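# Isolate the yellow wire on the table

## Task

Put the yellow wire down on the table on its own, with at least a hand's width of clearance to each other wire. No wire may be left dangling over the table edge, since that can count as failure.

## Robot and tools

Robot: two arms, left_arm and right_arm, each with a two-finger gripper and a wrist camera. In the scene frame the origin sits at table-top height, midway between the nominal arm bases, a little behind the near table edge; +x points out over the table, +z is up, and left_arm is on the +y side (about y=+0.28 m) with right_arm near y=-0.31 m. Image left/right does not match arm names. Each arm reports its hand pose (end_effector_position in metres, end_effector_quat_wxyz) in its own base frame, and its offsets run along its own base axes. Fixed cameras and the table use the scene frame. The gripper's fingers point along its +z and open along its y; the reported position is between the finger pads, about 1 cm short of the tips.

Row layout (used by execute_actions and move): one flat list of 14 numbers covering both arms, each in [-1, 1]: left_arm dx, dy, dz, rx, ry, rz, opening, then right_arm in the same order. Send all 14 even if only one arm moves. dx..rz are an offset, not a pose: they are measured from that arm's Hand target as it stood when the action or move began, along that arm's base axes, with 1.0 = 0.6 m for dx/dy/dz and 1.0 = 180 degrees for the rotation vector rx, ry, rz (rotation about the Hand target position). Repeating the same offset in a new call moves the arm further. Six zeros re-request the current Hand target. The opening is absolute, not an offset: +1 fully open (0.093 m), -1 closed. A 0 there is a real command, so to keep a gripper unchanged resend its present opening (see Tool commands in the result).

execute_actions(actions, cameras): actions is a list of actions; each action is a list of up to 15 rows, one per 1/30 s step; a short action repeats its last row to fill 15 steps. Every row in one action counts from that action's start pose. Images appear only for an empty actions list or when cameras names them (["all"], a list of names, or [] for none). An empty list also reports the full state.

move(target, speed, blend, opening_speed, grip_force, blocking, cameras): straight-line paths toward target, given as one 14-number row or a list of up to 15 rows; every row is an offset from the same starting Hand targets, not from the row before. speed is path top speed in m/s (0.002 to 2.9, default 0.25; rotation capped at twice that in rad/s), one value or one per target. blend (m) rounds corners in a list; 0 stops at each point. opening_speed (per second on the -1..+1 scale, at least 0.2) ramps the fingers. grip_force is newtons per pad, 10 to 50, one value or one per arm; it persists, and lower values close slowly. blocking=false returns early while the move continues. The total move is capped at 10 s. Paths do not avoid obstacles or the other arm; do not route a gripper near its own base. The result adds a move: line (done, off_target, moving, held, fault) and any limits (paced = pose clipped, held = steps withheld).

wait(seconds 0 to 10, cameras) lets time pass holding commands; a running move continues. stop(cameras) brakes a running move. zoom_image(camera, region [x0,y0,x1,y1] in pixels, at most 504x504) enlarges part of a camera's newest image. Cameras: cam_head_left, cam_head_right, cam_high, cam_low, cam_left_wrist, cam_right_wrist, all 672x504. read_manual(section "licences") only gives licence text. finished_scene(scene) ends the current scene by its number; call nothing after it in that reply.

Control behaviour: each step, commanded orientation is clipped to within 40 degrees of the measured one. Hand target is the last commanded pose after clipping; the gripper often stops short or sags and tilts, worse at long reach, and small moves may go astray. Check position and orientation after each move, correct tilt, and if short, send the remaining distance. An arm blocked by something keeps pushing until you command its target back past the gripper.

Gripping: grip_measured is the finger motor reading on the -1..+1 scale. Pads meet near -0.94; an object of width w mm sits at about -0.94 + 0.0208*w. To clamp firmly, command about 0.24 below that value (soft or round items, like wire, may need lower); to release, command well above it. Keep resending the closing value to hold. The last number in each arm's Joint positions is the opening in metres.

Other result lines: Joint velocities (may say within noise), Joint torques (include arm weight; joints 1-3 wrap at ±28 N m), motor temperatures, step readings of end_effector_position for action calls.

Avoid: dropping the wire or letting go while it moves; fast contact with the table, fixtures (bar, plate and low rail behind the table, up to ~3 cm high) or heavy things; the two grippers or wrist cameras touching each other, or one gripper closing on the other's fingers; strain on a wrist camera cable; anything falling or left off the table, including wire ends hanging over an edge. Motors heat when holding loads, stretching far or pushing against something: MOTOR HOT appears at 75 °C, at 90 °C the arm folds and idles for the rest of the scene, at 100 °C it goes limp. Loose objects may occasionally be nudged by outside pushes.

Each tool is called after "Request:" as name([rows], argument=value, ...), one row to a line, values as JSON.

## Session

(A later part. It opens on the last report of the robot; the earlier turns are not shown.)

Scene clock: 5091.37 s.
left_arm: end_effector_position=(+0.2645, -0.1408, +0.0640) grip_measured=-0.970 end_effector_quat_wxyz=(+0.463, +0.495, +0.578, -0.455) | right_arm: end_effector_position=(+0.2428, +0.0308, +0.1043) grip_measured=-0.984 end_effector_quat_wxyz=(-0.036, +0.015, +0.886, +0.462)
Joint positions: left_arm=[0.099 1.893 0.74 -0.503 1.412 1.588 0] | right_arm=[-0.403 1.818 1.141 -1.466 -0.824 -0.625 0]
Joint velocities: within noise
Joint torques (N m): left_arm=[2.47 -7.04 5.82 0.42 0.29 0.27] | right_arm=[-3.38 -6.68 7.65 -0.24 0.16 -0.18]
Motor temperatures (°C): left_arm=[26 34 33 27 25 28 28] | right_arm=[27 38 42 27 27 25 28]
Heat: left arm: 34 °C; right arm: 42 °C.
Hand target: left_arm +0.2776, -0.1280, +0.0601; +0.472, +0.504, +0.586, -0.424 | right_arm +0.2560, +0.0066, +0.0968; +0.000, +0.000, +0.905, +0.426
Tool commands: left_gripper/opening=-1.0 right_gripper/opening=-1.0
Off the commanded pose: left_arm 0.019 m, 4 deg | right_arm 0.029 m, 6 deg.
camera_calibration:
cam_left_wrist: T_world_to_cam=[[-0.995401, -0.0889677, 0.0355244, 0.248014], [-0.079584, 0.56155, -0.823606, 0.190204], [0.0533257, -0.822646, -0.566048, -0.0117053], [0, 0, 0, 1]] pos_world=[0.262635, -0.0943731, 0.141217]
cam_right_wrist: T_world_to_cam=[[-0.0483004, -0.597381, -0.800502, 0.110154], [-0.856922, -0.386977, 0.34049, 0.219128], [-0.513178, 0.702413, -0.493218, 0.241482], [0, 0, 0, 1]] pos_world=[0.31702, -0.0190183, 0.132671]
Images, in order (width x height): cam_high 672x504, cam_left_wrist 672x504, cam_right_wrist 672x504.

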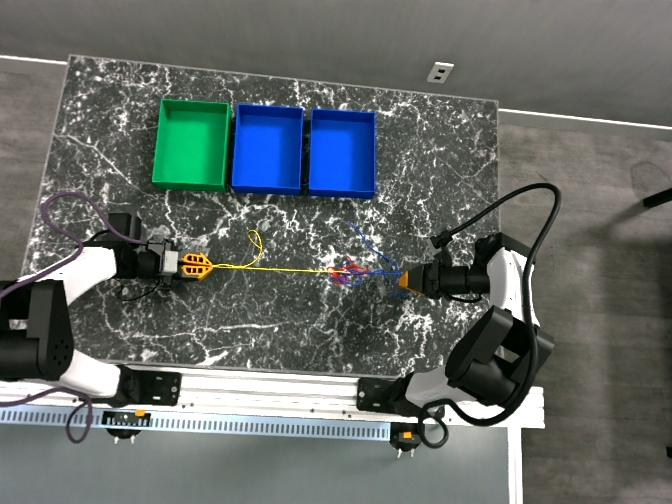

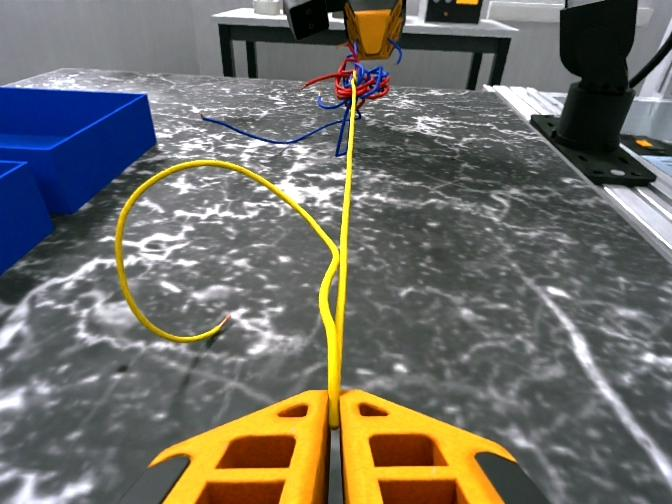

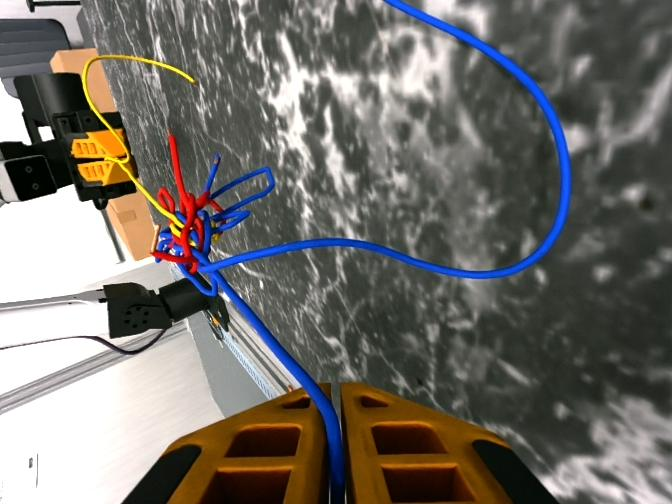

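Request:
execute_actions([
  [[0,0,0,0,0,0,-1,0,0.03,0,0,0,0,-1],[0,0,0,0,0,0,-1,0,0.06,0,0,0,0,-1],[0,0,0,0,0,0,-1,0,0.08,0,0,0,0,-1],[0,0,0,0,0,0,-1,0,0.09,0,0,0,0,-1],[0,0,0,0,0,0,-1,0,0.09,0,0,0,0,-1],[0,0,0,0,0,0,-1,0,0.07,0,0,0,0,-1],[0,0,0,0,0,0,-1,0,0.05,0,0,0,0,-1],[0,0,0,0,0,0,-1,0,0.03,0,0,0,0,-1],[0,0,0,0,0,0,-1,0,0.01,0,0,0,0,-1],[0,0,0,0,0,0,-1,0,-0.01,0,0,0,0,-1],[0,0,0,0,0,0,-1,0,-0.025,0,0,0,0,-1],[0,0,0,0,0,0,-1,0,-0.035,0,0,0,0,-1],[0,0,0,0,0,0,-1,0,-0.035,0,0,0,0,-1],[0,0,0,0,0,0,-1,0,-0.03,0,0,0,0,-1],[0,0,0,0,0,0,-1,0,-0.025,0,0,0,0,-1]],
  [[0,0,0,0,0,0,-1,0,0.03,0,0,0,0,-1],[0,0,0,0,0,0,-1,0,0.06,0,0,0,0,-1],[0,0,0,0,0,0,-1,0,0.08,0,0,0,0,-1],[0,0,0,0,0,0,-1,0,0.09,0,0,0,0,-1],[0,0,0,0,0,0,-1,0,0.09,0,0,0,0,-1],[0,0,0,0,0,0,-1,0,0.07,0,0,0,0,-1],[0,0,0,0,0,0,-1,0,0.05,0,0,0,0,-1],[0,0,0,0,0,0,-1,0,0.03,0,0,0,0,-1],[0,0,0,0,0,0,-1,0,0.01,0,0,0,0,-1],[0,0,0,0,0,0,-1,0,-0.01,0,0,0,0,-1],[0,0,0,0,0,0,-1,0,-0.025,0,0,0,0,-1],[0,0,0,0,0,0,-1,0,-0.035,0,0,0,0,-1],[0,0,0,0,0,0,-1,0,-0.035,0,0,0,0,-1],[0,0,0,0,0,0,-1,0,-0.03,0,0,0,0,-1],[0,0,0,0,0,0,-1,0,-0.025,0,0,0,0,-1]],
  [[0,0,0,0,0,0,-1,0,0.03,0,0,0,0,-1],[0,0,0,0,0,0,-1,0,0.06,0,0,0,0,-1],[0,0,0,0,0,0,-1,0,0.08,0,0,0,0,-1],[0,0,0,0,0,0,-1,0,0.09,0,0,0,0,-1],[0,0,0,0,0,0,-1,0,0.09,0,0,0,0,-1],[0,0,0,0,0,0,-1,0,0.07,0,0,0,0,-1],[0,0,0,0,0,0,-1,0,0.05,0,0,0,0,-1],[0,0,0,0,0,0,-1,0,0.03,0,0,0,0,-1],[0,0,0,0,0,0,-1,0,0.01,0,0,0,0,-1],[0,0,0,0,0,0,-1,0,-0.01,0,0,0,0,-1],[0,0,0,0,0,0,-1,0,-0.025,0,0,0,0,-1],[0,0,0,0,0,0,-1,0,-0.035,0,0,0,0,-1],[0,0,0,0,0,0,-1,0,-0.035,0,0,0,0,-1],[0,0,0,0,0,0,-1,0,-0.02,0,0,0,0,-1],[0,0,0,0,0,0,-1,0,-0.01,0,0,0,0,-1]],
  [[0,0,0,0,0,0,-1,0,0.03,0,0,0,0,-1],[0,0,0,0,0,0,-1,0,0.06,0,0,0,0,-1],[0,0,0,0,0,0,-1,0,0.08,0,0,0,0,-1],[0,0,0,0,0,0,-1,0,0.09,0,0,0,0,-1],[0,0,0,0,0,0,-1,0,0.09,0,0,0,0,-1],[0,0,0,0,0,0,-1,0,0.07,0,0,0,0,-1],[0,0,0,0,0,0,-1,0,0.05,0,0,0,0,-1],[0,0,0,0,0,0,-1,0,0.03,0,0,0,0,-1],[0,0,0,0,0,0,-1,0,0.01,0,0,0,0,-1],[0,0,0,0,0,0,-1,0,-0.01,0,0,0,0,-1],[0,0,0,0,0,0,-1,0,-0.025,0,0,0,0,-1],[0,0,0,0,0,0,-1,0,-0.035,0,0,0,0,-1],[0,0,0,0,0,0,-1,0,-0.035,0,0,0,0,-1],[0,0,0,0,0,0,-1,0,-0.02,0,0,0,0,-1],[0,0,0,0,0,0,-1,0,-0.01,0,0,0,0,-1]],
], cameras=["cam_high", "cam_left_wrist"])

Scene clock: 5153.73 s.
left_arm: end_effector_position=(+0.2669, -0.1357, +0.0626) grip_measured=-0.970 end_effector_quat_wxyz=(+0.464, +0.491, +0.584, -0.449) | right_arm: end_effector_position=(+0.2531, -0.0253, +0.0999) grip_measured=-0.984 end_effector_quat_wxyz=(-0.013, +0.014, +0.895, +0.445)
Joint positions: left_arm=[0.118 1.893 0.74 -0.503 1.403 1.588 0] | right_arm=[-0.56 1.927 1.282 -1.549 -0.735 -0.774 0]
Joint torques (N m): left_arm=[1.03 -6.75 5.97 0.4 0.38 0.29] | right_arm=[-0.46 -7.6 5.56 -0.68 -0.12 -0.24]
Heat: left arm: 34 °C; right arm: 42 °C.
Hand target: left_arm +0.2776, -0.1279, +0.0600; +0.472, +0.504, +0.586, -0.424 | right_arm +0.2560, -0.0354, +0.0968; +0.000, +0.000, +0.905, +0.426
Off the commanded pose: left_arm 0.013 m, 3 deg | right_arm 0.011 m, 3 deg.
Step readings (end_effector_position of left_arm | right_arm):
0: (+0.2645, -0.1408, +0.0640) | (+0.2428, +0.0308, +0.1043)
1: (+0.2645, -0.1408, +0.0640) | (+0.2432, +0.0318, +0.1041)
2: (+0.2645, -0.1408, +0.0640) | (+0.2430, +0.0346, +0.1032)
4: (+0.2660, -0.1379, +0.0638) | (+0.2422, +0.0466, +0.0988)
8: (+0.2692, -0.1312, +0.0632) | (+0.2418, +0.0574, +0.0975)
15: (+0.2648, -0.1398, +0.0631) | (+0.2493, +0.0154, +0.1023)
16: (+0.2648, -0.1398, +0.0631) | (+0.2494, +0.0147, +0.1016)
17: (+0.2651, -0.1394, +0.0631) | (+0.2490, +0.0169, +0.1008)
19: (+0.2663, -0.1370, +0.0631) | (+0.2455, +0.0306, +0.0972)
23: (+0.2692, -0.1312, +0.0629) | (+0.2441, +0.0422, +0.0969)
30: (+0.2667, -0.1361, +0.0629) | (+0.2553, -0.0095, +0.0990)
31: (+0.2667, -0.1361, +0.0629) | (+0.2546, -0.0100, +0.0986)
32: (+0.2667, -0.1361, +0.0629) | (+0.2530, -0.0062, +0.0978)
34: (+0.2674, -0.1349, +0.0629) | (+0.2473, +0.0105, +0.0941)
38: (+0.2688, -0.1320, +0.0628) | (+0.2450, +0.0263, +0.0948)
45: (+0.2665, -0.1365, +0.0627) | (+0.2557, -0.0232, +0.0992)
46: (+0.2665, -0.1365, +0.0627) | (+0.2538, -0.0202, +0.0986)
47: (+0.2669, -0.1357, +0.0627) | (+0.2518, -0.0148, +0.0972)
49: (+0.2675, -0.1344, +0.0627) | (+0.2456, +0.0041, +0.0937)
53: (+0.2686, -0.1324, +0.0626) | (+0.2436, +0.0208, +0.0952)
60: (+0.2663, -0.1369, +0.0626) | (+0.2549, -0.0280, +0.1000)
camera_calibration:
cam_left_wrist: T_world_to_cam=[[-0.993636, -0.106875, 0.0355812, 0.248012], [-0.0902922, 0.56684, -0.818865, 0.189732], [0.0673476, -0.816866, -0.572883, -0.0109172], [0, 0, 0, 1]] pos_world=[0.2643, -0.089959, 0.140286]
Images, in order (width x height): cam_high 672x504, cam_left_wrist 672x504.

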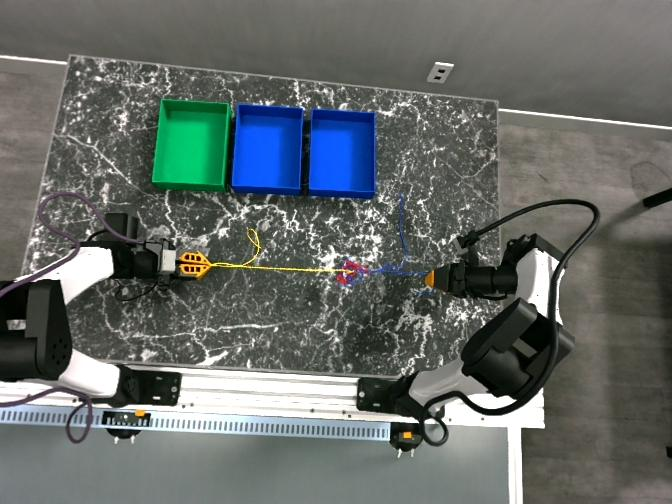

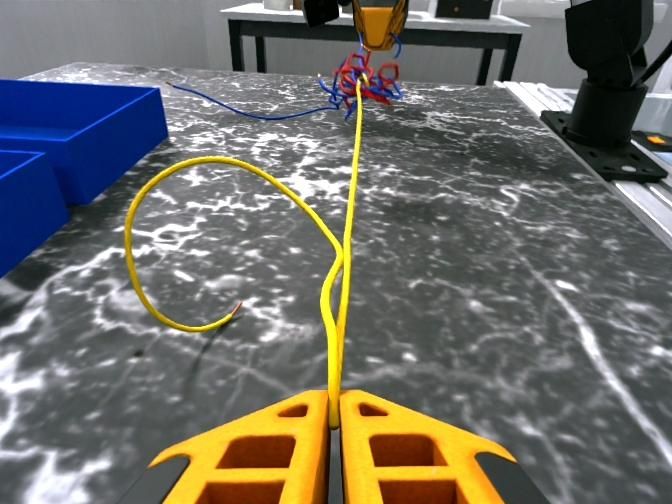

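Request:
execute_actions([
  [[0,0,0,0,0,0,-1,0,0.03,0,0,0,0,-1],[0,0,0,0,0,0,-1,0,0.06,0,0,0,0,-1],[0,0,0,0,0,0,-1,0,0.08,0,0,0,0,-1],[0,0,0,0,0,0,-1,0,0.09,0,0,0,0,-1],[0,0,0,0,0,0,-1,0,0.09,0,0,0,0,-1],[0,0,0,0,0,0,-1,0,0.07,0,0,0,0,-1],[0,0,0,0,0,0,-1,0,0.05,0,0,0,0,-1],[0,0,0,0,0,0,-1,0,0.03,0,0,0,0,-1],[0,0,0,0,0,0,-1,0,0.0,0,0,0,0,-1],[0,0,0,0,0,0,-1,0,-0.02,0,0,0,0,-1],[0,0,0,0,0,0,-1,0,-0.04,0,0,0,0,-1],[0,0,0,0,0,0,-1,0,-0.05,0,0,0,0,-1],[0,0,0,0,0,0,-1,0,-0.05,0,0,0,0,-1],[0,0,0,0,0,0,-1,0,-0.045,0,0,0,0,-1],[0,0,0,0,0,0,-1,0,-0.04,0,0,0,0,-1]],
  [[0,0,0,0,0,0,-1,0,0.03,0,0,0,0,-1],[0,0,0,0,0,0,-1,0,0.06,0,0,0,0,-1],[0,0,0,0,0,0,-1,0,0.08,0,0,0,0,-1],[0,0,0,0,0,0,-1,0,0.09,0,0,0,0,-1],[0,0,0,0,0,0,-1,0,0.09,0,0,0,0,-1],[0,0,0,0,0,0,-1,0,0.07,0,0,0,0,-1],[0,0,0,0,0,0,-1,0,0.05,0,0,0,0,-1],[0,0,0,0,0,0,-1,0,0.03,0,0,0,0,-1],[0,0,0,0,0,0,-1,0,0.0,0,0,0,0,-1],[0,0,0,0,0,0,-1,0,-0.02,0,0,0,0,-1],[0,0,0,0,0,0,-1,0,-0.04,0,0,0,0,-1],[0,0,0,0,0,0,-1,0,-0.05,0,0,0,0,-1],[0,0,0,0,0,0,-1,0,-0.05,0,0,0,0,-1],[0,0,0,0,0,0,-1,0,-0.045,0,0,0,0,-1],[0,0,0,0,0,0,-1,0,-0.04,0,0,0,0,-1]],
  [[0,0,0,0,0,0,-1,0,0.03,0,0,0,0,-1],[0,0,0,0,0,0,-1,0,0.06,0,0,0,0,-1],[0,0,0,0,0,0,-1,0,0.08,0,0,0,0,-1],[0,0,0,0,0,0,-1,0,0.09,0,0,0,0,-1],[0,0,0,0,0,0,-1,0,0.09,0,0,0,0,-1],[0,0,0,0,0,0,-1,0,0.07,0,0,0,0,-1],[0,0,0,0,0,0,-1,0,0.05,0,0,0,0,-1],[0,0,0,0,0,0,-1,0,0.03,0,0,0,0,-1],[0,0,0,0,0,0,-1,0,0.01,0,0,0,0,-1],[0,0,0,0,0,0,-1,0,-0.01,0,0,0,0,-1],[0,0,0,0,0,0,-1,0,-0.025,0,0,0,0,-1],[0,0,0,0,0,0,-1,0,-0.035,0,0,0,0,-1],[0,0,0,0,0,0,-1,0,-0.035,0,0,0,0,-1],[0,0,0,0,0,0,-1,0,-0.03,0,0,0,0,-1],[0,0,0,0,0,0,-1,0,-0.025,0,0,0,0,-1]],
  [[0,0,0,0,0,0,-1,0,0.03,0,0,0,0,-1],[0,0,0,0,0,0,-1,0,0.06,0,0,0,0,-1],[0,0,0,0,0,0,-1,0,0.08,0,0,0,0,-1],[0,0,0,0,0,0,-1,0,0.09,0,0,0,0,-1],[0,0,0,0,0,0,-1,0,0.09,0,0,0,0,-1],[0,0,0,0,0,0,-1,0,0.07,0,0,0,0,-1],[0,0,0,0,0,0,-1,0,0.05,0,0,0,0,-1],[0,0,0,0,0,0,-1,0,0.03,0,0,0,0,-1],[0,0,0,0,0,0,-1,0,0.01,0,0,0,0,-1],[0,0,0,0,0,0,-1,0,-0.01,0,0,0,0,-1],[0,0,0,0,0,0,-1,0,-0.025,0,0,0,0,-1],[0,0,0,0,0,0,-1,0,-0.035,0,0,0,0,-1],[0,0,0,0,0,0,-1,0,-0.035,0,0,0,0,-1],[0,0,0,0,0,0,-1,0,-0.025,0,0,0,0,-1],[0,0,0,0,0,0,-1,0,-0.02,0,0,0,0,-1]],
], cameras=["cam_high", "cam_left_wrist"])

Scene clock: 5190.90 s.
left_arm: end_effector_position=(+0.2642, -0.1410, +0.0628) grip_measured=-0.970 end_effector_quat_wxyz=(+0.460, +0.497, +0.579, -0.454) | right_arm: end_effector_position=(+0.2512, -0.0827, +0.1012) grip_measured=-0.984 end_effector_quat_wxyz=(+0.019, +0.026, +0.905, +0.424)
Joint positions: left_arm=[0.098 1.893 0.74 -0.503 1.405 1.588 0] | right_arm=[-0.719 1.99 1.404 -1.61 -0.66 -0.883 0]
Joint torques (N m): left_arm=[2.61 -6.87 5.93 0.4 0.37 0.28] | right_arm=[-3.37 -7.24 8.55 -0.53 0.08 -0.16]
Heat: left arm: 34 °C; right arm: 42 °C.
Hand target: left_arm +0.2776, -0.1279, +0.0600; +0.472, +0.504, +0.586, -0.424 | right_arm +0.2560, -0.1104, +0.0968; +0.000, +0.000, +0.905, +0.426
Off the commanded pose: left_arm 0.019 m, 4 deg | right_arm 0.029 m, 4 deg.
joint read past its limit (right arm) — joint 4 (wrist pitch), lower limit.
joint sent to its limit (right arm) — joint 4 (wrist pitch), lower limit. The joint targets are off in position and orientation.
Step readings (end_effector_position of left_arm | right_arm):
0: (+0.2669, -0.1357, +0.0626) | (+0.2531, -0.0254, +0.0999)
1: (+0.2669, -0.1357, +0.0626) | (+0.2526, -0.0245, +0.0994)
2: (+0.2669, -0.1357, +0.0626) | (+0.2510, -0.0202, +0.0976)
4: (+0.2673, -0.1348, +0.0626) | (+0.2444, -0.0025, +0.0941)
8: (+0.2686, -0.1324, +0.0626) | (+0.2429, +0.0148, +0.0952)
15: (+0.2654, -0.1385, +0.0626) | (+0.2527, -0.0391, +0.1012)
16: (+0.2654, -0.1385, +0.0626) | (+0.2508, -0.0374, +0.1015)
17: (+0.2656, -0.1381, +0.0626) | (+0.2501, -0.0341, +0.1006)
19: (+0.2667, -0.1361, +0.0626) | (+0.2462, -0.0205, +0.0966)
23: (+0.2688, -0.1320, +0.0626) | (+0.2459, -0.0084, +0.0968)
30: (+0.2648, -0.1398, +0.0627) | (+0.2506, -0.0571, +0.1035)
31: (+0.2650, -0.1393, +0.0627) | (+0.2503, -0.0575, +0.1032)
32: (+0.2650, -0.1393, +0.0627) | (+0.2502, -0.0551, +0.1028)
34: (+0.2663, -0.1369, +0.0627) | (+0.2480, -0.0432, +0.0991)
38: (+0.2688, -0.1320, +0.0627) | (+0.2488, -0.0314, +0.0972)
45: (+0.2648, -0.1398, +0.0628) | (+0.2513, -0.0721, +0.1032)
46: (+0.2648, -0.1398, +0.0628) | (+0.2512, -0.0711, +0.1026)
47: (+0.2650, -0.1394, +0.0628) | (+0.2512, -0.0683, +0.1023)
49: (+0.2663, -0.1369, +0.0628) | (+0.2502, -0.0572, +0.0999)
53: (+0.2686, -0.1324, +0.0628) | (+0.2505, -0.0470, +0.0979)
60: (+0.2640, -0.1414, +0.0628) | (+0.2518, -0.0824, +0.1022)
camera_calibration:
cam_left_wrist: T_world_to_cam=[[-0.995573, -0.0870074, 0.0355468, 0.247994], [-0.0788639, 0.567571, -0.819539, 0.189752], [0.0511306, -0.818714, -0.57192, -0.0110223], [0, 0, 0, 1]] pos_world=[0.262424, -0.0951446, 0.14039]
Images, in order (width x height): cam_high 672x504, cam_left_wrist 672x504.

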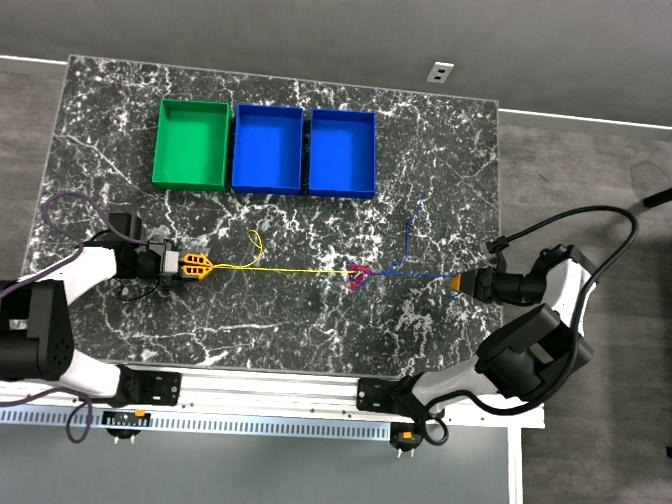

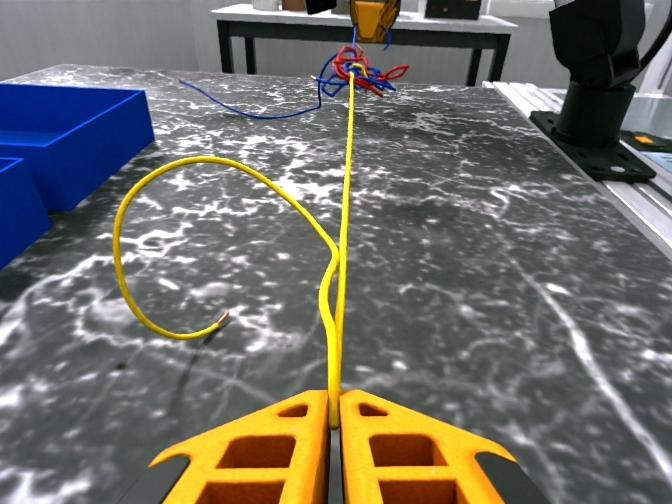

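Request:
move([
  [0,0,0,0,0,0,-1,0,0.06,-0.06,-0.08,0,0,-1],
  [0,0,0,0,0,0,-1,0,0.06,-0.096,-0.15,0,0,-1],
], speed=0.15, blend=[0.02,0], cameras=["cam_high", "cam_left_wrist"])

Scene clock: 5224.27 s.
left_arm: end_effector_position=(+0.2679, -0.1336, +0.0626) grip_measured=-0.970 end_effector_quat_wxyz=(+0.466, +0.489, +0.586, -0.447) | right_arm: end_effector_position=(+0.2512, -0.0655, +0.0347) grip_measured=-0.984 end_effector_quat_wxyz=(-0.019, -0.003, +0.973, +0.231)
Joint positions: left_arm=[0.125 1.893 0.74 -0.503 1.403 1.588 0] | right_arm=[-0.501 1.831 1.129 -1.142 -0.385 -0.561 0]
Joint torques (N m): left_arm=[0.42 -6.74 6.01 0.4 0.38 0.31] | right_arm=[0.39 -10.13 4.45 0.08 -0.03 0.21]
Motor temperatures (°C): left_arm=[26 34 33 27 25 28 28] | right_arm=[26 43 43 27 27 25 28]
Heat: left arm: 34 °C; right arm: 43 °C.
Hand target: left_arm +0.2776, -0.1280, +0.0600; +0.472, +0.504, +0.586, -0.424 | right_arm +0.2560, -0.0744, +0.0392; +0.000, +0.000, +0.979, +0.203
Off the commanded pose: left_arm 0.012 m, 3 deg | right_arm 0.011 m, 4 deg.
move: off_target (left_arm, right_arm)
camera_calibration:
cam_left_wrist: T_world_to_cam=[[-0.992786, -0.1145, 0.0355815, 0.248055], [-0.0946406, 0.566128, -0.818866, 0.189758], [0.0736162, -0.816326, -0.57288, -0.0109525], [0, 0, 0, 1]] pos_world=[0.26503, -0.0879658, 0.140286]
Images, in order (width x height): cam_high 672x504, cam_left_wrist 672x504.

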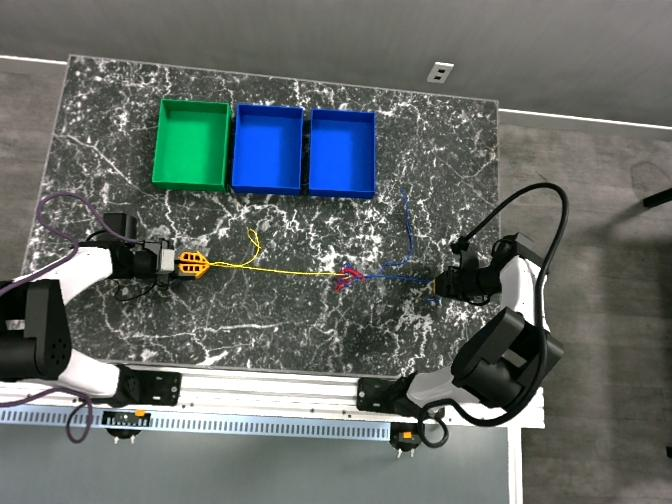

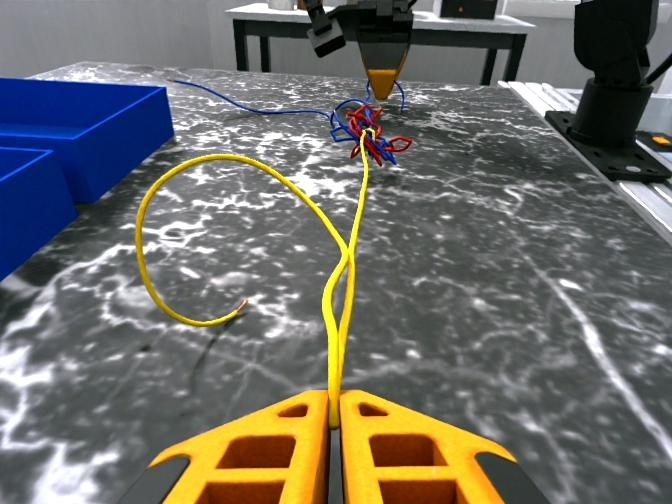

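Request:
move([
  [0,0,0,0,0,0,-1,0,0,0,0,0,0,-0.2],
  [0,0,0,0,0,0,-1,0,-0.02,0.12,0,0,0,-0.2],
  [0,0,0,0,0,0,-1,-0.007,0.432,0.151,-0.102,-0.102,0.492,-0.1],
], speed=[0.2,0.2,0.3], blend=[0,0.03,0], opening_speed=0.8, cameras=["cam_high", "cam_left_wrist", "cam_right_wrist"])

Scene clock: 5285.27 s.
left_arm: end_effector_position=(+0.2681, -0.1332, +0.0626) grip_measured=-0.970 end_effector_quat_wxyz=(+0.466, +0.489, +0.587, -0.446) | right_arm: end_effector_position=(+0.2449, +0.1827, +0.1247) grip_measured=-0.102 end_effector_quat_wxyz=(+0.009, +0.701, -0.713, -0.006)
Joint positions: left_arm=[0.127 1.893 0.74 -0.503 1.403 1.588 0] | right_arm=[0.635 1.716 1.445 -1.319 -0.01 -0.918 0.04]
Joint torques (N m): left_arm=[0.21 -6.79 6.06 0.41 0.39 0.3] | right_arm=[0.69 -6.28 8.03 0.31 -0.01 -0.18]
Heat: left arm: 34 °C; right arm: 44 °C.
Hand target: left_arm +0.2776, -0.1279, +0.0600; +0.472, +0.504, +0.586, -0.424 | right_arm +0.2519, +0.1848, +0.1298; +0.000, +0.707, -0.707, +0.000
Off the commanded pose: left_arm 0.011 m, 3 deg | right_arm 0.009 m, 2 deg.
move: off_target (left_arm)
camera_calibration:
cam_left_wrist: T_world_to_cam=[[-0.992619, -0.115956, 0.0355286, 0.248044], [-0.0954549, 0.566286, -0.818663, 0.189659], [0.0748098, -0.816012, -0.573174, -0.0109394], [0, 0, 0, 1]] pos_world=[0.265136, -0.0875657, 0.140184]
cam_right_wrist: T_world_to_cam=[[0.999932, -0.00792779, 0.00859224, -0.248088], [-0.011043, -0.881766, 0.471558, 0.139681], [0.00383793, -0.471621, -0.881793, 0.282247], [0, 0, 0, 1]] pos_world=[0.24853, 0.254313, 0.185147]
Images, in order (width x height): cam_high 672x504, cam_left_wrist 672x504, cam_right_wrist 672x504.

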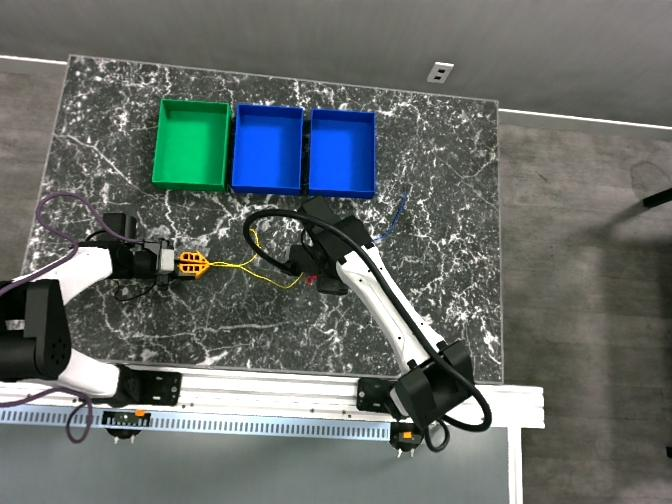

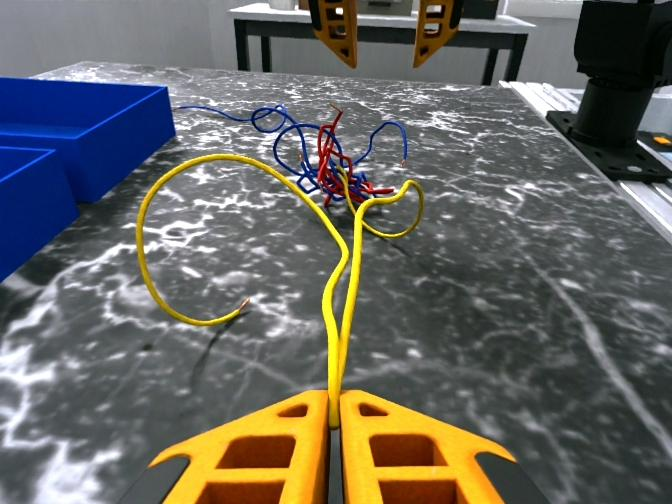

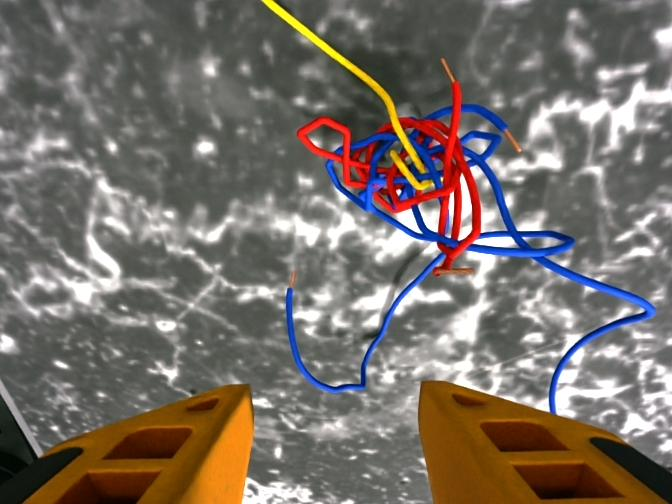

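Request:
zoom_image(camera="cam_right_wrist", region=[290, 40, 540, 290])

Scaled by 2.016 from the camera's 672x504 image, which has a finer 960x720 frame.

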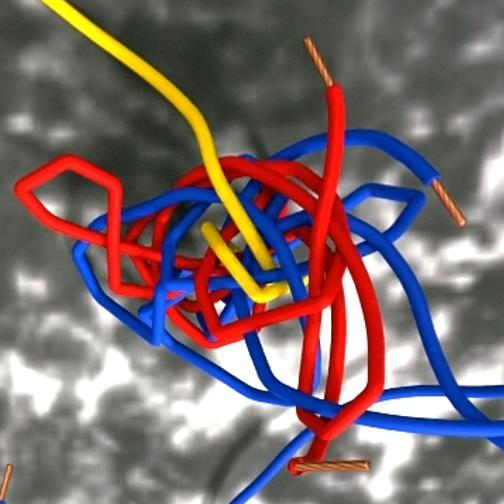

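Request:
move([
  [0,0,0,0,0,0,-1,0.039,0.0887,-0.1563,-0.028,0,0,-0.42],
  [0,0,0,0,0,0,-1,0.039,0.0887,-0.1563,-0.028,0,0,-0.80],
  [0,0,0,0,0,0,-1,0.03,-0.10,-0.16,-0.028,0,0,-0.80],
], speed=[0.15,0.15,0.08], cameras=["cam_high", "cam_left_wrist", "cam_right_wrist"])

Scene clock: 5343.13 s.
left_arm: end_effector_position=(+0.2681, -0.1332, +0.0626) grip_measured=-0.970 end_effector_quat_wxyz=(+0.466, +0.489, +0.587, -0.446) | right_arm: end_effector_position=(+0.2740, +0.1358, +0.0324) grip_measured=-0.798 end_effector_quat_wxyz=(+0.021, +0.705, -0.708, +0.026)
Joint positions: left_arm=[0.127 1.893 0.74 -0.503 1.403 1.588 0] | right_arm=[0.494 1.795 1.163 -0.964 0.062 -1.071 0.007]
Joint torques (N m): left_arm=[0.24 -6.74 6.06 0.4 0.38 0.3] | right_arm=[-0.68 -9.24 3.56 0.23 0.13 -0.21]
Heat: left arm: 34 °C; right arm: 44 °C.
Hand target: left_arm +0.2776, -0.1279, +0.0600; +0.472, +0.504, +0.586, -0.424 | right_arm +0.2698, +0.1248, +0.0338; +0.031, +0.706, -0.707, +0.031
Off the commanded pose: left_arm 0.011 m, 3 deg | right_arm 0.012 m, 1 deg.
move: off_target (left_arm, right_arm); target 2's new opening was sent with right_arm's hand 0.024 m and 3 deg from that target
camera_calibration:
cam_left_wrist: T_world_to_cam=[[-0.992619, -0.115956, 0.0355286, 0.248044], [-0.0954549, 0.566286, -0.818663, 0.189659], [0.0748098, -0.816012, -0.573174, -0.0109394], [0, 0, 0, 1]] pos_world=[0.265136, -0.0875657, 0.140184]
cam_right_wrist: T_world_to_cam=[[0.999304, 0.00737192, 0.0365711, -0.279555], [-0.0129946, -0.850112, 0.526441, 0.136521], [0.0349704, -0.52655, -0.849425, 0.176497], [0, 0, 0, 1]] pos_world=[0.274962, 0.211053, 0.0882744]
Images, in order (width x height): cam_high 672x504, cam_left_wrist 672x504, cam_right_wrist 672x504.

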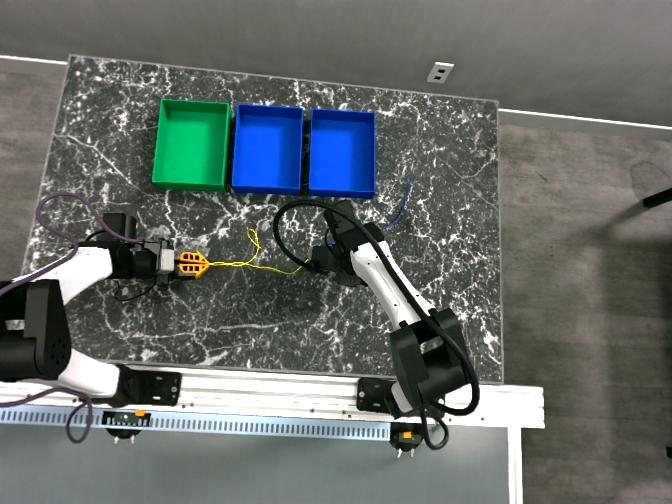

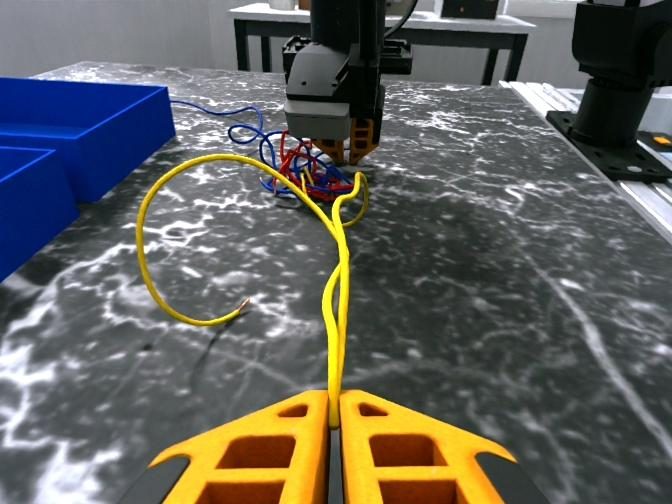

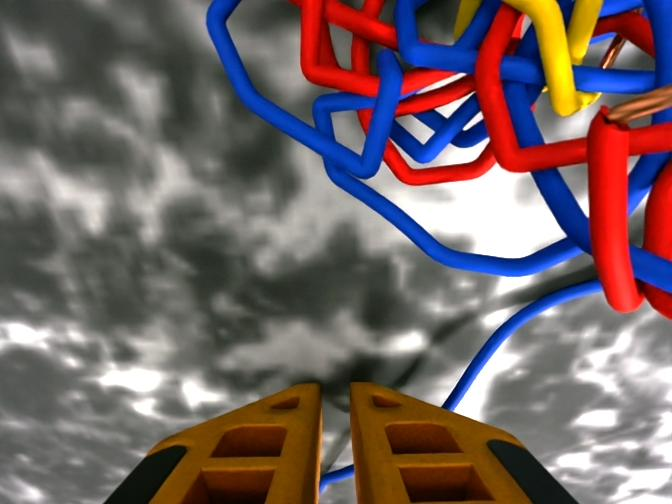

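Request:
move([
  [0,0,0,0,0,0,-1,0,0,0.10,0,0,0,-0.42],
  [0,0,0,0,0,0,-1,0.025,0.08,0.14,0,0,0,-0.42],
], speed=0.25, blend=[0.03,0], cameras=["cam_right_wrist"])

Scene clock: 5366.93 s.
left_arm: end_effector_position=(+0.2681, -0.1332, +0.0626) grip_measured=-0.970 end_effector_quat_wxyz=(+0.466, +0.489, +0.587, -0.446) | right_arm: end_effector_position=(+0.2828, +0.1757, +0.1145) grip_measured=-0.422 end_effector_quat_wxyz=(+0.027, +0.715, -0.698, +0.030)
Joint positions: left_arm=[0.127 1.893 0.74 -0.503 1.403 1.588 0] | right_arm=[0.591 1.841 1.556 -1.326 0.07 -1.003 0.025]
Joint torques (N m): left_arm=[0.2 -6.71 6.05 0.41 0.39 0.31] | right_arm=[-0.12 -7.46 7.28 0.17 0 0.2]
Heat: left arm: 34 °C; right arm: 43 °C.
Hand target: left_arm +0.2776, -0.1279, +0.0600; +0.472, +0.504, +0.586, -0.424 | right_arm +0.2848, +0.1728, +0.1178; +0.031, +0.706, -0.707, +0.031
Off the commanded pose: left_arm 0.011 m, 3 deg | right_arm 0.005 m, 2 deg.
move: off_target (left_arm); blend cut to 0.0279 m at target 1
camera_calibration:
cam_right_wrist: T_world_to_cam=[[0.998808, 0.0366498, 0.0322245, -0.296204], [0.0135749, -0.842902, 0.537896, 0.117199], [0.0468759, -0.536818, -0.842395, 0.264564], [0, 0, 0, 1]] pos_world=[0.281859, 0.251666, 0.169371]
Images, in order (width x height): cam_right_wrist 672x504.

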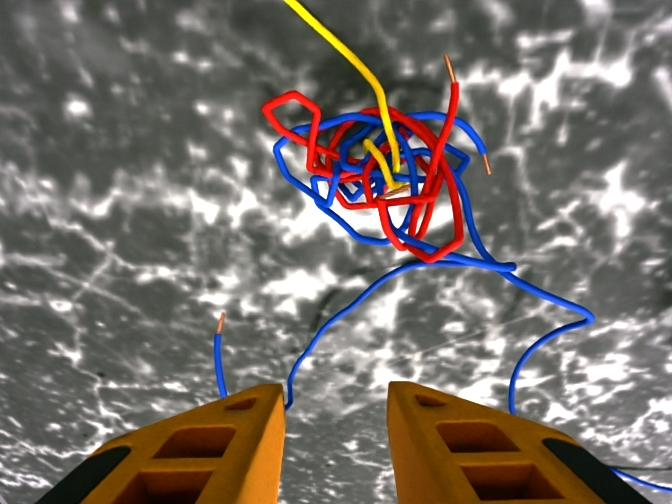

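Request:
move([
  [0,0,0,0,0,0,-1,0.0237,0.0953,0,0,0,0,-0.42],
  [0,0,0,0,0,0,-1,0.0237,0.0953,-0.1363,0,0,0,-0.42],
  [0,0,0,0,0,0,-1,0.0237,0.0953,-0.1363,0,0,0,-0.80],
], speed=[0.2,0.15,0.1], cameras=["cam_left_wrist", "cam_right_wrist"])

Scene clock: 5399.00 s.
left_arm: end_effector_position=(+0.2681, -0.1332, +0.0626) grip_measured=-0.970 end_effector_quat_wxyz=(+0.466, +0.489, +0.587, -0.446) | right_arm: end_effector_position=(+0.2978, +0.2310, +0.0458) grip_measured=-0.798 end_effector_quat_wxyz=(+0.027, +0.714, -0.699, +0.034)
Joint positions: left_arm=[0.127 1.893 0.74 -0.503 1.403 1.588 0] | right_arm=[0.692 2.055 1.575 -1.138 0.073 -0.898 0.007]
Joint torques (N m): left_arm=[0.18 -6.74 6 0.4 0.39 0.29] | right_arm=[0.21 -8.1 4.37 0.56 -0.11 0.2]
Heat: left arm: 34 °C; right arm: 43 °C.
Hand target: left_arm +0.2776, -0.1279, +0.0600; +0.472, +0.504, +0.586, -0.424 | right_arm +0.2990, +0.2300, +0.0360; +0.031, +0.706, -0.707, +0.031
Off the commanded pose: left_arm 0.011 m, 3 deg | right_arm 0.010 m, 1 deg.
move: off_target (left_arm); target 3's new opening was sent with right_arm's hand 0.012 m and 1 deg from that target
camera_calibration:
cam_left_wrist: T_world_to_cam=[[-0.992619, -0.115956, 0.0355286, 0.248044], [-0.0954549, 0.566286, -0.818663, 0.189659], [0.0748098, -0.816012, -0.573174, -0.0109394], [0, 0, 0, 1]] pos_world=[0.265136, -0.0875657, 0.140184]
cam_right_wrist: T_world_to_cam=[[0.998708, 0.0335984, 0.0381163, -0.310527], [0.00757577, -0.840245, 0.542154, 0.201696], [0.0502425, -0.541165, -0.839414, 0.235511], [0, 0, 0, 1]] pos_world=[0.296766, 0.307357, 0.100177]
Images, in order (width x height): cam_left_wrist 672x504, cam_right_wrist 672x504.

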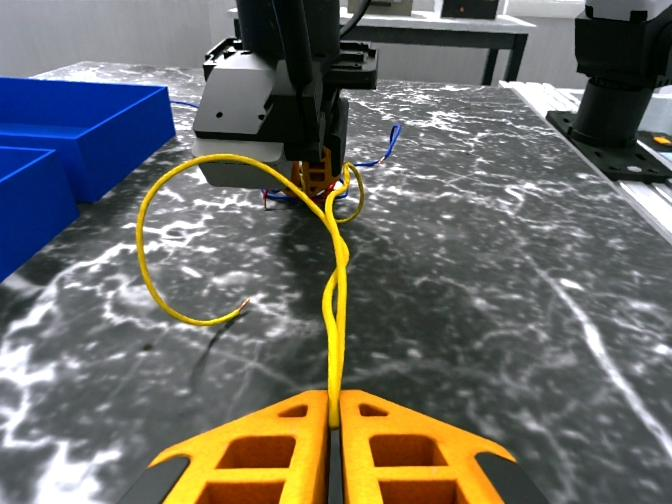

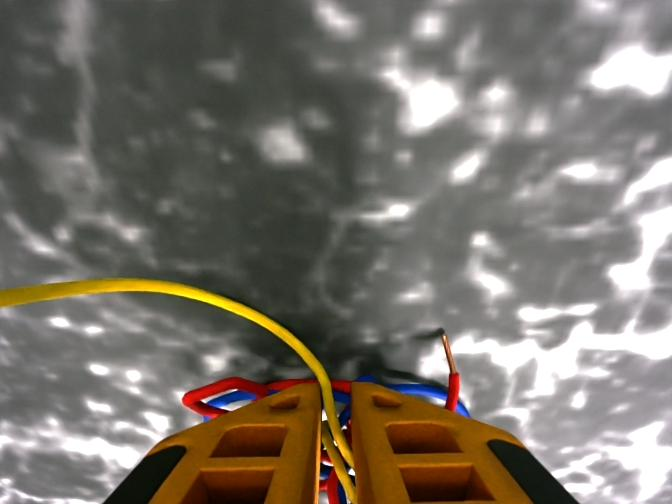

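Request:
move([
  [0,0,0,0,0,0,-1,-0.02,-0.10,-0.01,0,0,0,-0.80],
  [0,0,0,0,0,0,-1,-0.04,-0.20,-0.01,0,0,0,-0.80],
], speed=[0.1,0.08], blend=[0.02,0], cameras=["cam_left_wrist", "cam_right_wrist"])

Scene clock: 5407.70 s.
left_arm: end_effector_position=(+0.2670, -0.1351, +0.0619) grip_measured=-0.970 end_effector_quat_wxyz=(+0.463, +0.492, +0.586, -0.447) | right_arm: end_effector_position=(+0.2903, +0.1621, +0.0392) grip_measured=-0.798 end_effector_quat_wxyz=(-0.047, +0.722, -0.690, +0.001)
Joint positions: left_arm=[0.119 1.893 0.74 -0.503 1.399 1.588 0] | right_arm=[0.496 1.782 1.172 -0.87 -0.027 -1.119 0.007]
Joint torques (N m): left_arm=[0.81 -6.82 6.02 0.4 0.43 0.3] | right_arm=[-4.88 -8.02 2.41 -0.41 1.06 -0.23]
Heat: left arm: 34 °C; right arm: 43 °C.
Hand target: left_arm +0.2776, -0.1279, +0.0600; +0.472, +0.504, +0.586, -0.424 | right_arm +0.2751, +0.1100, +0.0300; +0.031, +0.706, -0.707, +0.031
Off the commanded pose: left_arm 0.013 m, 3 deg | right_arm 0.055 m, 10 deg.
move: off_target (left_arm, right_arm)
camera_calibration:
cam_left_wrist: T_world_to_cam=[[-0.993503, -0.108103, 0.0355755, 0.248004], [-0.0912981, 0.570442, -0.816248, 0.189394], [0.0679451, -0.814193, -0.576605, -0.0105808], [0, 0, 0, 1]] pos_world=[0.264403, -0.0898431, 0.139669]
cam_right_wrist: T_world_to_cam=[[0.993606, 0.0507508, 0.10085, -0.304273], [0.00500297, -0.912185, 0.409748, 0.165035], [0.112789, -0.406624, -0.906607, 0.155832], [0, 0, 0, 1]] pos_world=[0.283926, 0.22935, 0.104342]
Images, in order (width x height): cam_left_wrist 672x504, cam_right_wrist 672x504.

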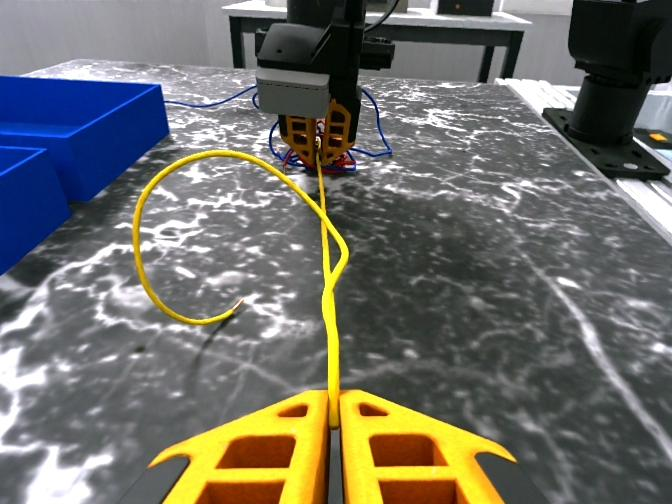

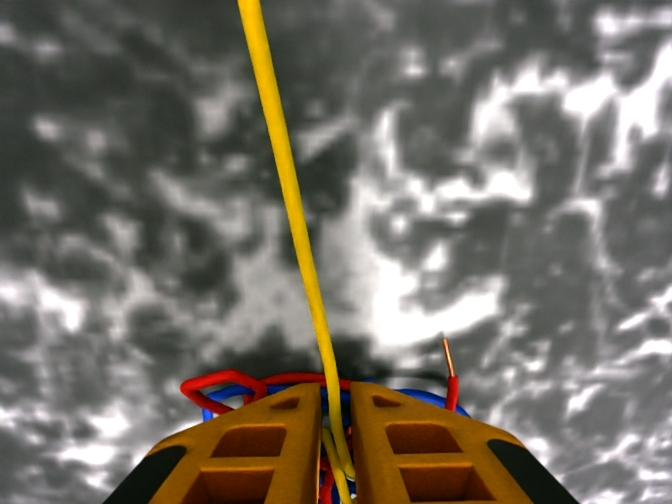

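Request:
execute_actions([
  [[0,0,0,0,0,0,-1,0,0.04,0.005,0,0,0,-0.8],[0,0,0,0,0,0,-1,0,0.08,0.01,0,0,0,-0.8],[0,0,0,0,0,0,-1,0,0.11,0.012,0,0,0,-0.8],[0,0,0,0,0,0,-1,0,0.13,0.015,0,0,0,-0.8],[0,0,0,0,0,0,-1,0,0.13,0.015,0,0,0,-0.8],[0,0,0,0,0,0,-1,0,0.11,0.015,0,0,0,-0.8],[0,0,0,0,0,0,-1,0,0.09,0.015,0,0,0,-0.8],[0,0,0,0,0,0,-1,0,0.07,0.015,0,0,0,-0.8],[0,0,0,0,0,0,-1,0,0.05,0.01,0,0,0,-0.8],[0,0,0,0,0,0,-1,0,0.03,0.01,0,0,0,-0.8],[0,0,0,0,0,0,-1,0,0.01,0.01,0,0,0,-0.8],[0,0,0,0,0,0,-1,0,-0.01,0.01,0,0,0,-0.8],[0,0,0,0,0,0,-1,0,-0.02,0.01,0,0,0,-0.8],[0,0,0,0,0,0,-1,0,-0.02,0.01,0,0,0,-0.8],[0,0,0,0,0,0,-1,0,-0.02,0.01,0,0,0,-0.8]],
  [[0,0,0,0,0,0,-1,0,0.03,0,0,0,0,-0.8],[0,0,0,0,0,0,-1,0,0.06,0,0,0,0,-0.8],[0,0,0,0,0,0,-1,0,0.08,0,0,0,0,-0.8],[0,0,0,0,0,0,-1,0,0.09,0,0,0,0,-0.8],[0,0,0,0,0,0,-1,0,0.09,0,0,0,0,-0.8],[0,0,0,0,0,0,-1,0,0.07,0,0,0,0,-0.8],[0,0,0,0,0,0,-1,0,0.05,0,0,0,0,-0.8],[0,0,0,0,0,0,-1,0,0.03,0,0,0,0,-0.8],[0,0,0,0,0,0,-1,0,0.01,0,0,0,0,-0.8],[0,0,0,0,0,0,-1,0,-0.01,0,0,0,0,-0.8],[0,0,0,0,0,0,-1,0,-0.03,0,0,0,0,-0.8],[0,0,0,0,0,0,-1,0,-0.04,0,0,0,0,-0.8],[0,0,0,0,0,0,-1,0,-0.04,0,0,0,0,-0.8],[0,0,0,0,0,0,-1,0,-0.04,0,0,0,0,-0.8],[0,0,0,0,0,0,-1,0,-0.04,0,0,0,0,-0.8]],
], cameras=["cam_left_wrist", "cam_right_wrist"])

Scene clock: 5449.17 s.
left_arm: end_effector_position=(+0.2641, -0.1408, +0.0617) grip_measured=-0.970 end_effector_quat_wxyz=(+0.458, +0.499, +0.581, -0.452) | right_arm: end_effector_position=(+0.2813, +0.1319, +0.0379) grip_measured=-0.798 end_effector_quat_wxyz=(-0.039, +0.723, -0.690, -0.024)
Joint positions: left_arm=[0.098 1.893 0.74 -0.503 1.398 1.588 0] | right_arm=[0.398 1.739 1.115 -0.896 -0.075 -1.218 0.007]
Joint torques (N m): left_arm=[2.56 -6.86 5.93 0.41 0.44 0.3] | right_arm=[-5.59 -8.75 3.19 -0.35 1.57 -0.2]
Heat: left arm: 34 °C; right arm: 45 °C.
Hand target: left_arm +0.2776, -0.1280, +0.0601; +0.472, +0.504, +0.586, -0.424 | right_arm +0.2750, +0.0740, +0.0360; +0.031, +0.706, -0.707, +0.031
Off the commanded pose: left_arm 0.019 m, 4 deg | right_arm 0.058 m, 11 deg.
Step readings (end_effector_position of left_arm | right_arm):
0: (+0.2670, -0.1351, +0.0619) | (+0.2903, +0.1621, +0.0392)
1: (+0.2670, -0.1351, +0.0619) | (+0.2906, +0.1634, +0.0400)
2: (+0.2670, -0.1351, +0.0619) | (+0.2906, +0.1659, +0.0411)
4: (+0.2672, -0.1347, +0.0619) | (+0.2889, +0.1747, +0.0421)
8: (+0.2683, -0.1327, +0.0619) | (+0.2813, +0.1907, +0.0395)
15: (+0.2649, -0.1392, +0.0617) | (+0.2821, +0.1530, +0.0399)
16: (+0.2645, -0.1400, +0.0617) | (+0.2819, +0.1530, +0.0400)
17: (+0.2645, -0.1400, +0.0617) | (+0.2812, +0.1555, +0.0398)
19: (+0.2656, -0.1380, +0.0617) | (+0.2809, +0.1621, +0.0399)
23: (+0.2674, -0.1343, +0.0617) | (+0.2774, +0.1618, +0.0371)
30: (+0.2636, -0.1416, +0.0617) | (+0.2798, +0.1388, +0.0385)
camera_calibration:
cam_left_wrist: T_world_to_cam=[[-0.995599, -0.0866923, 0.0356089, 0.248014], [-0.0790608, 0.572851, -0.815838, 0.189329], [0.0503283, -0.815062, -0.577184, -0.0105069], [0, 0, 0, 1]] pos_world=[0.26242, -0.0955202, 0.139566]
cam_right_wrist: T_world_to_cam=[[0.9972, 0.0527774, 0.052982, -0.293068], [0.0281201, -0.921108, 0.388289, 0.133525], [0.0692951, -0.385712, -0.920013, 0.153275], [0, 0, 0, 1]] pos_world=[0.277872, 0.197578, 0.104696]
Images, in order (width x height): cam_left_wrist 672x504, cam_right_wrist 672x504.

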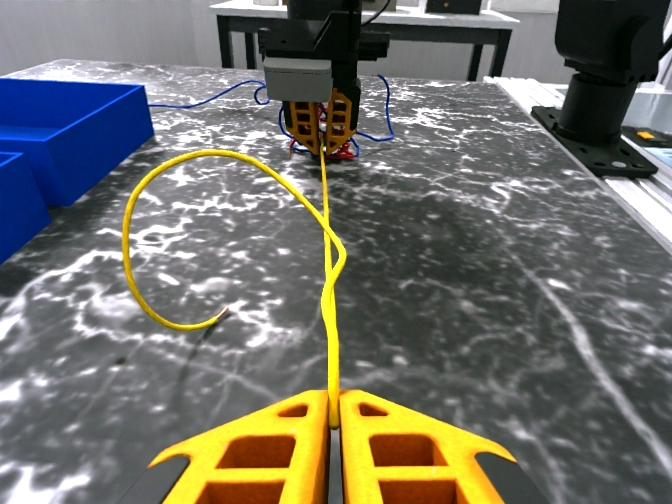

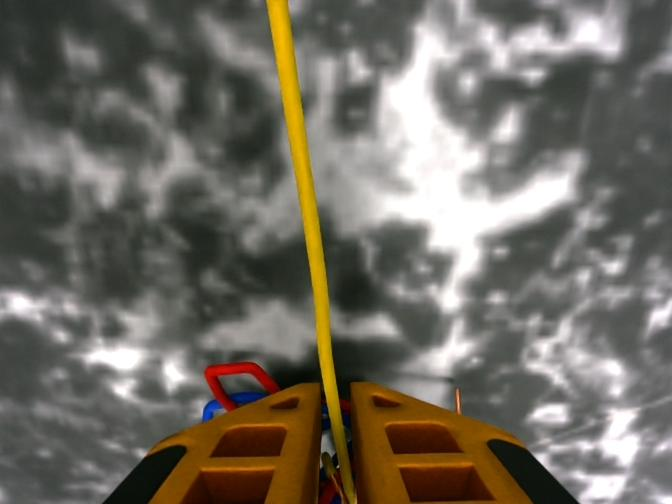

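Request:
execute_actions([
  [[0,0,0,0,0,0,-1,0,0.04,0,0,0,0,-0.8],[0,0,0,0,0,0,-1,0,0.08,0,0,0,0,-0.8],[0,0,0,0,0,0,-1,0,0.11,0,0,0,0,-0.8],[0,0,0,0,0,0,-1,0,0.12,0,0,0,0,-0.8],[0,0,0,0,0,0,-1,0,0.12,0,0,0,0,-0.8],[0,0,0,0,0,0,-1,0,0.10,0,0,0,0,-0.8],[0,0,0,0,0,0,-1,0,0.08,0,0,0,0,-0.8],[0,0,0,0,0,0,-1,0,0.06,0,0,0,0,-0.8],[0,0,0,0,0,0,-1,0,0.04,0,0,0,0,-0.8],[0,0,0,0,0,0,-1,0,0.02,0,0,0,0,-0.8],[0,0,0,0,0,0,-1,0,0.0,0,0,0,0,-0.8],[0,0,0,0,0,0,-1,0,-0.01,0,0,0,0,-0.8],[0,0,0,0,0,0,-1,0,-0.015,0,0,0,0,-0.8],[0,0,0,0,0,0,-1,0,-0.015,0,0,0,0,-0.8],[0,0,0,0,0,0,-1,0,-0.01,0,0,0,0,-0.8]],
  [[0,0,0,0,0,0,-1,0,0.04,0,0,0,0,-0.8],[0,0,0,0,0,0,-1,0,0.08,0,0,0,0,-0.8],[0,0,0,0,0,0,-1,0,0.11,0,0,0,0,-0.8],[0,0,0,0,0,0,-1,0,0.12,0,0,0,0,-0.8],[0,0,0,0,0,0,-1,0,0.12,0,0,0,0,-0.8],[0,0,0,0,0,0,-1,0,0.10,0,0,0,0,-0.8],[0,0,0,0,0,0,-1,0,0.08,0,0,0,0,-0.8],[0,0,0,0,0,0,-1,0,0.06,0,0,0,0,-0.8],[0,0,0,0,0,0,-1,0,0.04,0,0,0,0,-0.8],[0,0,0,0,0,0,-1,0,0.02,0,0,0,0,-0.8],[0,0,0,0,0,0,-1,0,0.0,0,0,0,0,-0.8],[0,0,0,0,0,0,-1,0,-0.01,0,0,0,0,-0.8],[0,0,0,0,0,0,-1,0,-0.015,0,0,0,0,-0.8],[0,0,0,0,0,0,-1,0,-0.015,0,0,0,0,-0.8],[0,0,0,0,0,0,-1,0,-0.01,0,0,0,0,-0.8]],
  [[0,0,0,0,0,0,-1,0,0.04,0,0,0,0,-0.8],[0,0,0,0,0,0,-1,0,0.08,0,0,0,0,-0.8],[0,0,0,0,0,0,-1,0,0.11,0,0,0,0,-0.8],[0,0,0,0,0,0,-1,0,0.12,0,0,0,0,-0.8],[0,0,0,0,0,0,-1,0,0.12,0,0,0,0,-0.8],[0,0,0,0,0,0,-1,0,0.10,0,0,0,0,-0.8],[0,0,0,0,0,0,-1,0,0.08,0,0,0,0,-0.8],[0,0,0,0,0,0,-1,0,0.06,0,0,0,0,-0.8],[0,0,0,0,0,0,-1,0,0.04,0,0,0,0,-0.8],[0,0,0,0,0,0,-1,0,0.02,0,0,0,0,-0.8],[0,0,0,0,0,0,-1,0,0.0,0,0,0,0,-0.8],[0,0,0,0,0,0,-1,0,-0.01,0,0,0,0,-0.8],[0,0,0,0,0,0,-1,0,-0.015,0,0,0,0,-0.8],[0,0,0,0,0,0,-1,0,-0.015,0,0,0,0,-0.8],[0,0,0,0,0,0,-1,0,-0.01,0,0,0,0,-0.8]],
], cameras=["cam_left_wrist", "cam_right_wrist"])

Scene clock: 5485.87 s.
left_arm: end_effector_position=(+0.2701, -0.1289, +0.0617) grip_measured=-0.970 end_effector_quat_wxyz=(+0.468, +0.485, +0.592, -0.442) | right_arm: end_effector_position=(+0.2773, +0.0592, +0.0301) grip_measured=-0.798 end_effector_quat_wxyz=(+0.033, +0.699, -0.714, +0.026)
Joint positions: left_arm=[0.142 1.893 0.74 -0.503 1.398 1.588 0] | right_arm=[0.257 1.725 1.066 -0.944 0.078 -1.292 0.007]
Joint torques (N m): left_arm=[-0.13 -6.74 6.02 0.41 0.44 0.29] | right_arm=[0.66 -8.87 4.49 0.17 0.03 -0.25]
Heat: left arm: 34 °C; right arm: 46 °C.
Hand target: left_arm +0.2776, -0.1280, +0.0601; +0.472, +0.504, +0.586, -0.424 | right_arm +0.2750, +0.0560, +0.0360; +0.031, +0.706, -0.707, +0.031
Off the commanded pose: left_arm 0.008 m, 3 deg | right_arm 0.007 m, 1 deg.
Step readings (end_effector_position of left_arm | right_arm):
0: (+0.2641, -0.1408, +0.0617) | (+0.2813, +0.1319, +0.0379)
1: (+0.2641, -0.1408, +0.0617) | (+0.2809, +0.1328, +0.0379)
2: (+0.2641, -0.1408, +0.0617) | (+0.2807, +0.1355, +0.0385)
4: (+0.2656, -0.1380, +0.0617) | (+0.2806, +0.1443, +0.0394)
8: (+0.2687, -0.1318, +0.0617) | (+0.2764, +0.1525, +0.0359)
15: (+0.2632, -0.1424, +0.0617) | (+0.2797, +0.1288, +0.0377)
16: (+0.2630, -0.1428, +0.0617) | (+0.2798, +0.1298, +0.0381)
17: (+0.2632, -0.1424, +0.0617) | (+0.2793, +0.1340, +0.0387)
19: (+0.2649, -0.1392, +0.0617) | (+0.2785, +0.1434, +0.0389)
23: (+0.2691, -0.1310, +0.0617) | (+0.2754, +0.1480, +0.0356)
30: (+0.2660, -0.1372, +0.0617) | (+0.2802, +0.1037, +0.0336)
31: (+0.2666, -0.1359, +0.0617) | (+0.2815, +0.0951, +0.0335)
32: (+0.2674, -0.1343, +0.0617) | (+0.2810, +0.0897, +0.0331)
34: (+0.2691, -0.1310, +0.0617) | (+0.2785, +0.1028, +0.0332)
38: (+0.2701, -0.1289, +0.0617) | (+0.2735, +0.1302, +0.0324)
45: (+0.2701, -0.1289, +0.0617) | (+0.2774, +0.0624, +0.0302)
camera_calibration:
cam_left_wrist: T_world_to_cam=[[-0.990756, -0.130904, 0.0355867, 0.247997], [-0.104455, 0.568795, -0.815819, 0.189329], [0.0865525, -0.811995, -0.577211, -0.0105105], [0, 0, 0, 1]] pos_world=[0.266391, -0.0837599, 0.139566]
cam_right_wrist: T_world_to_cam=[[0.999766, -0.00881864, 0.0197596, -0.280855], [-0.0181047, -0.841032, 0.540682, 0.0731951], [0.0118504, -0.540913, -0.840995, 0.141125], [0, 0, 0, 1]] pos_world=[0.280442, 0.135419, 0.0846594]
Images, in order (width x height): cam_left_wrist 672x504, cam_right_wrist 672x504.

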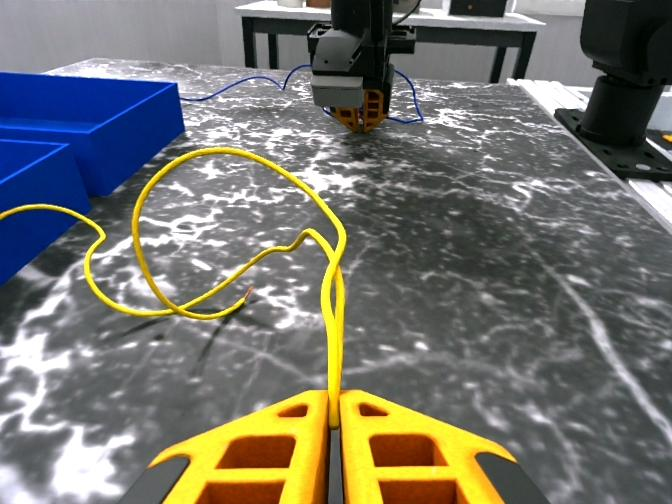

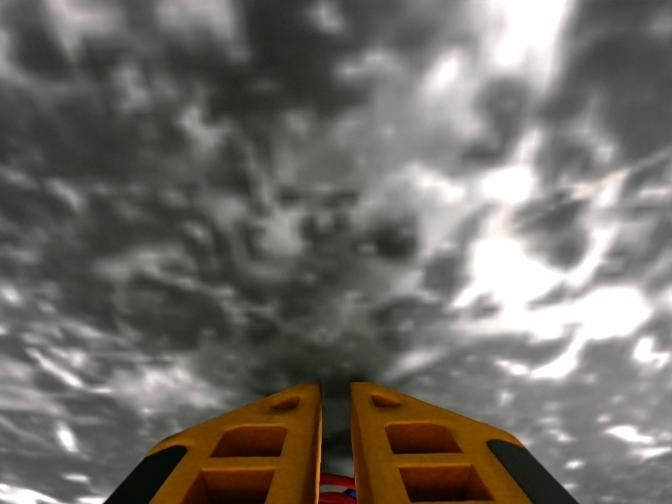

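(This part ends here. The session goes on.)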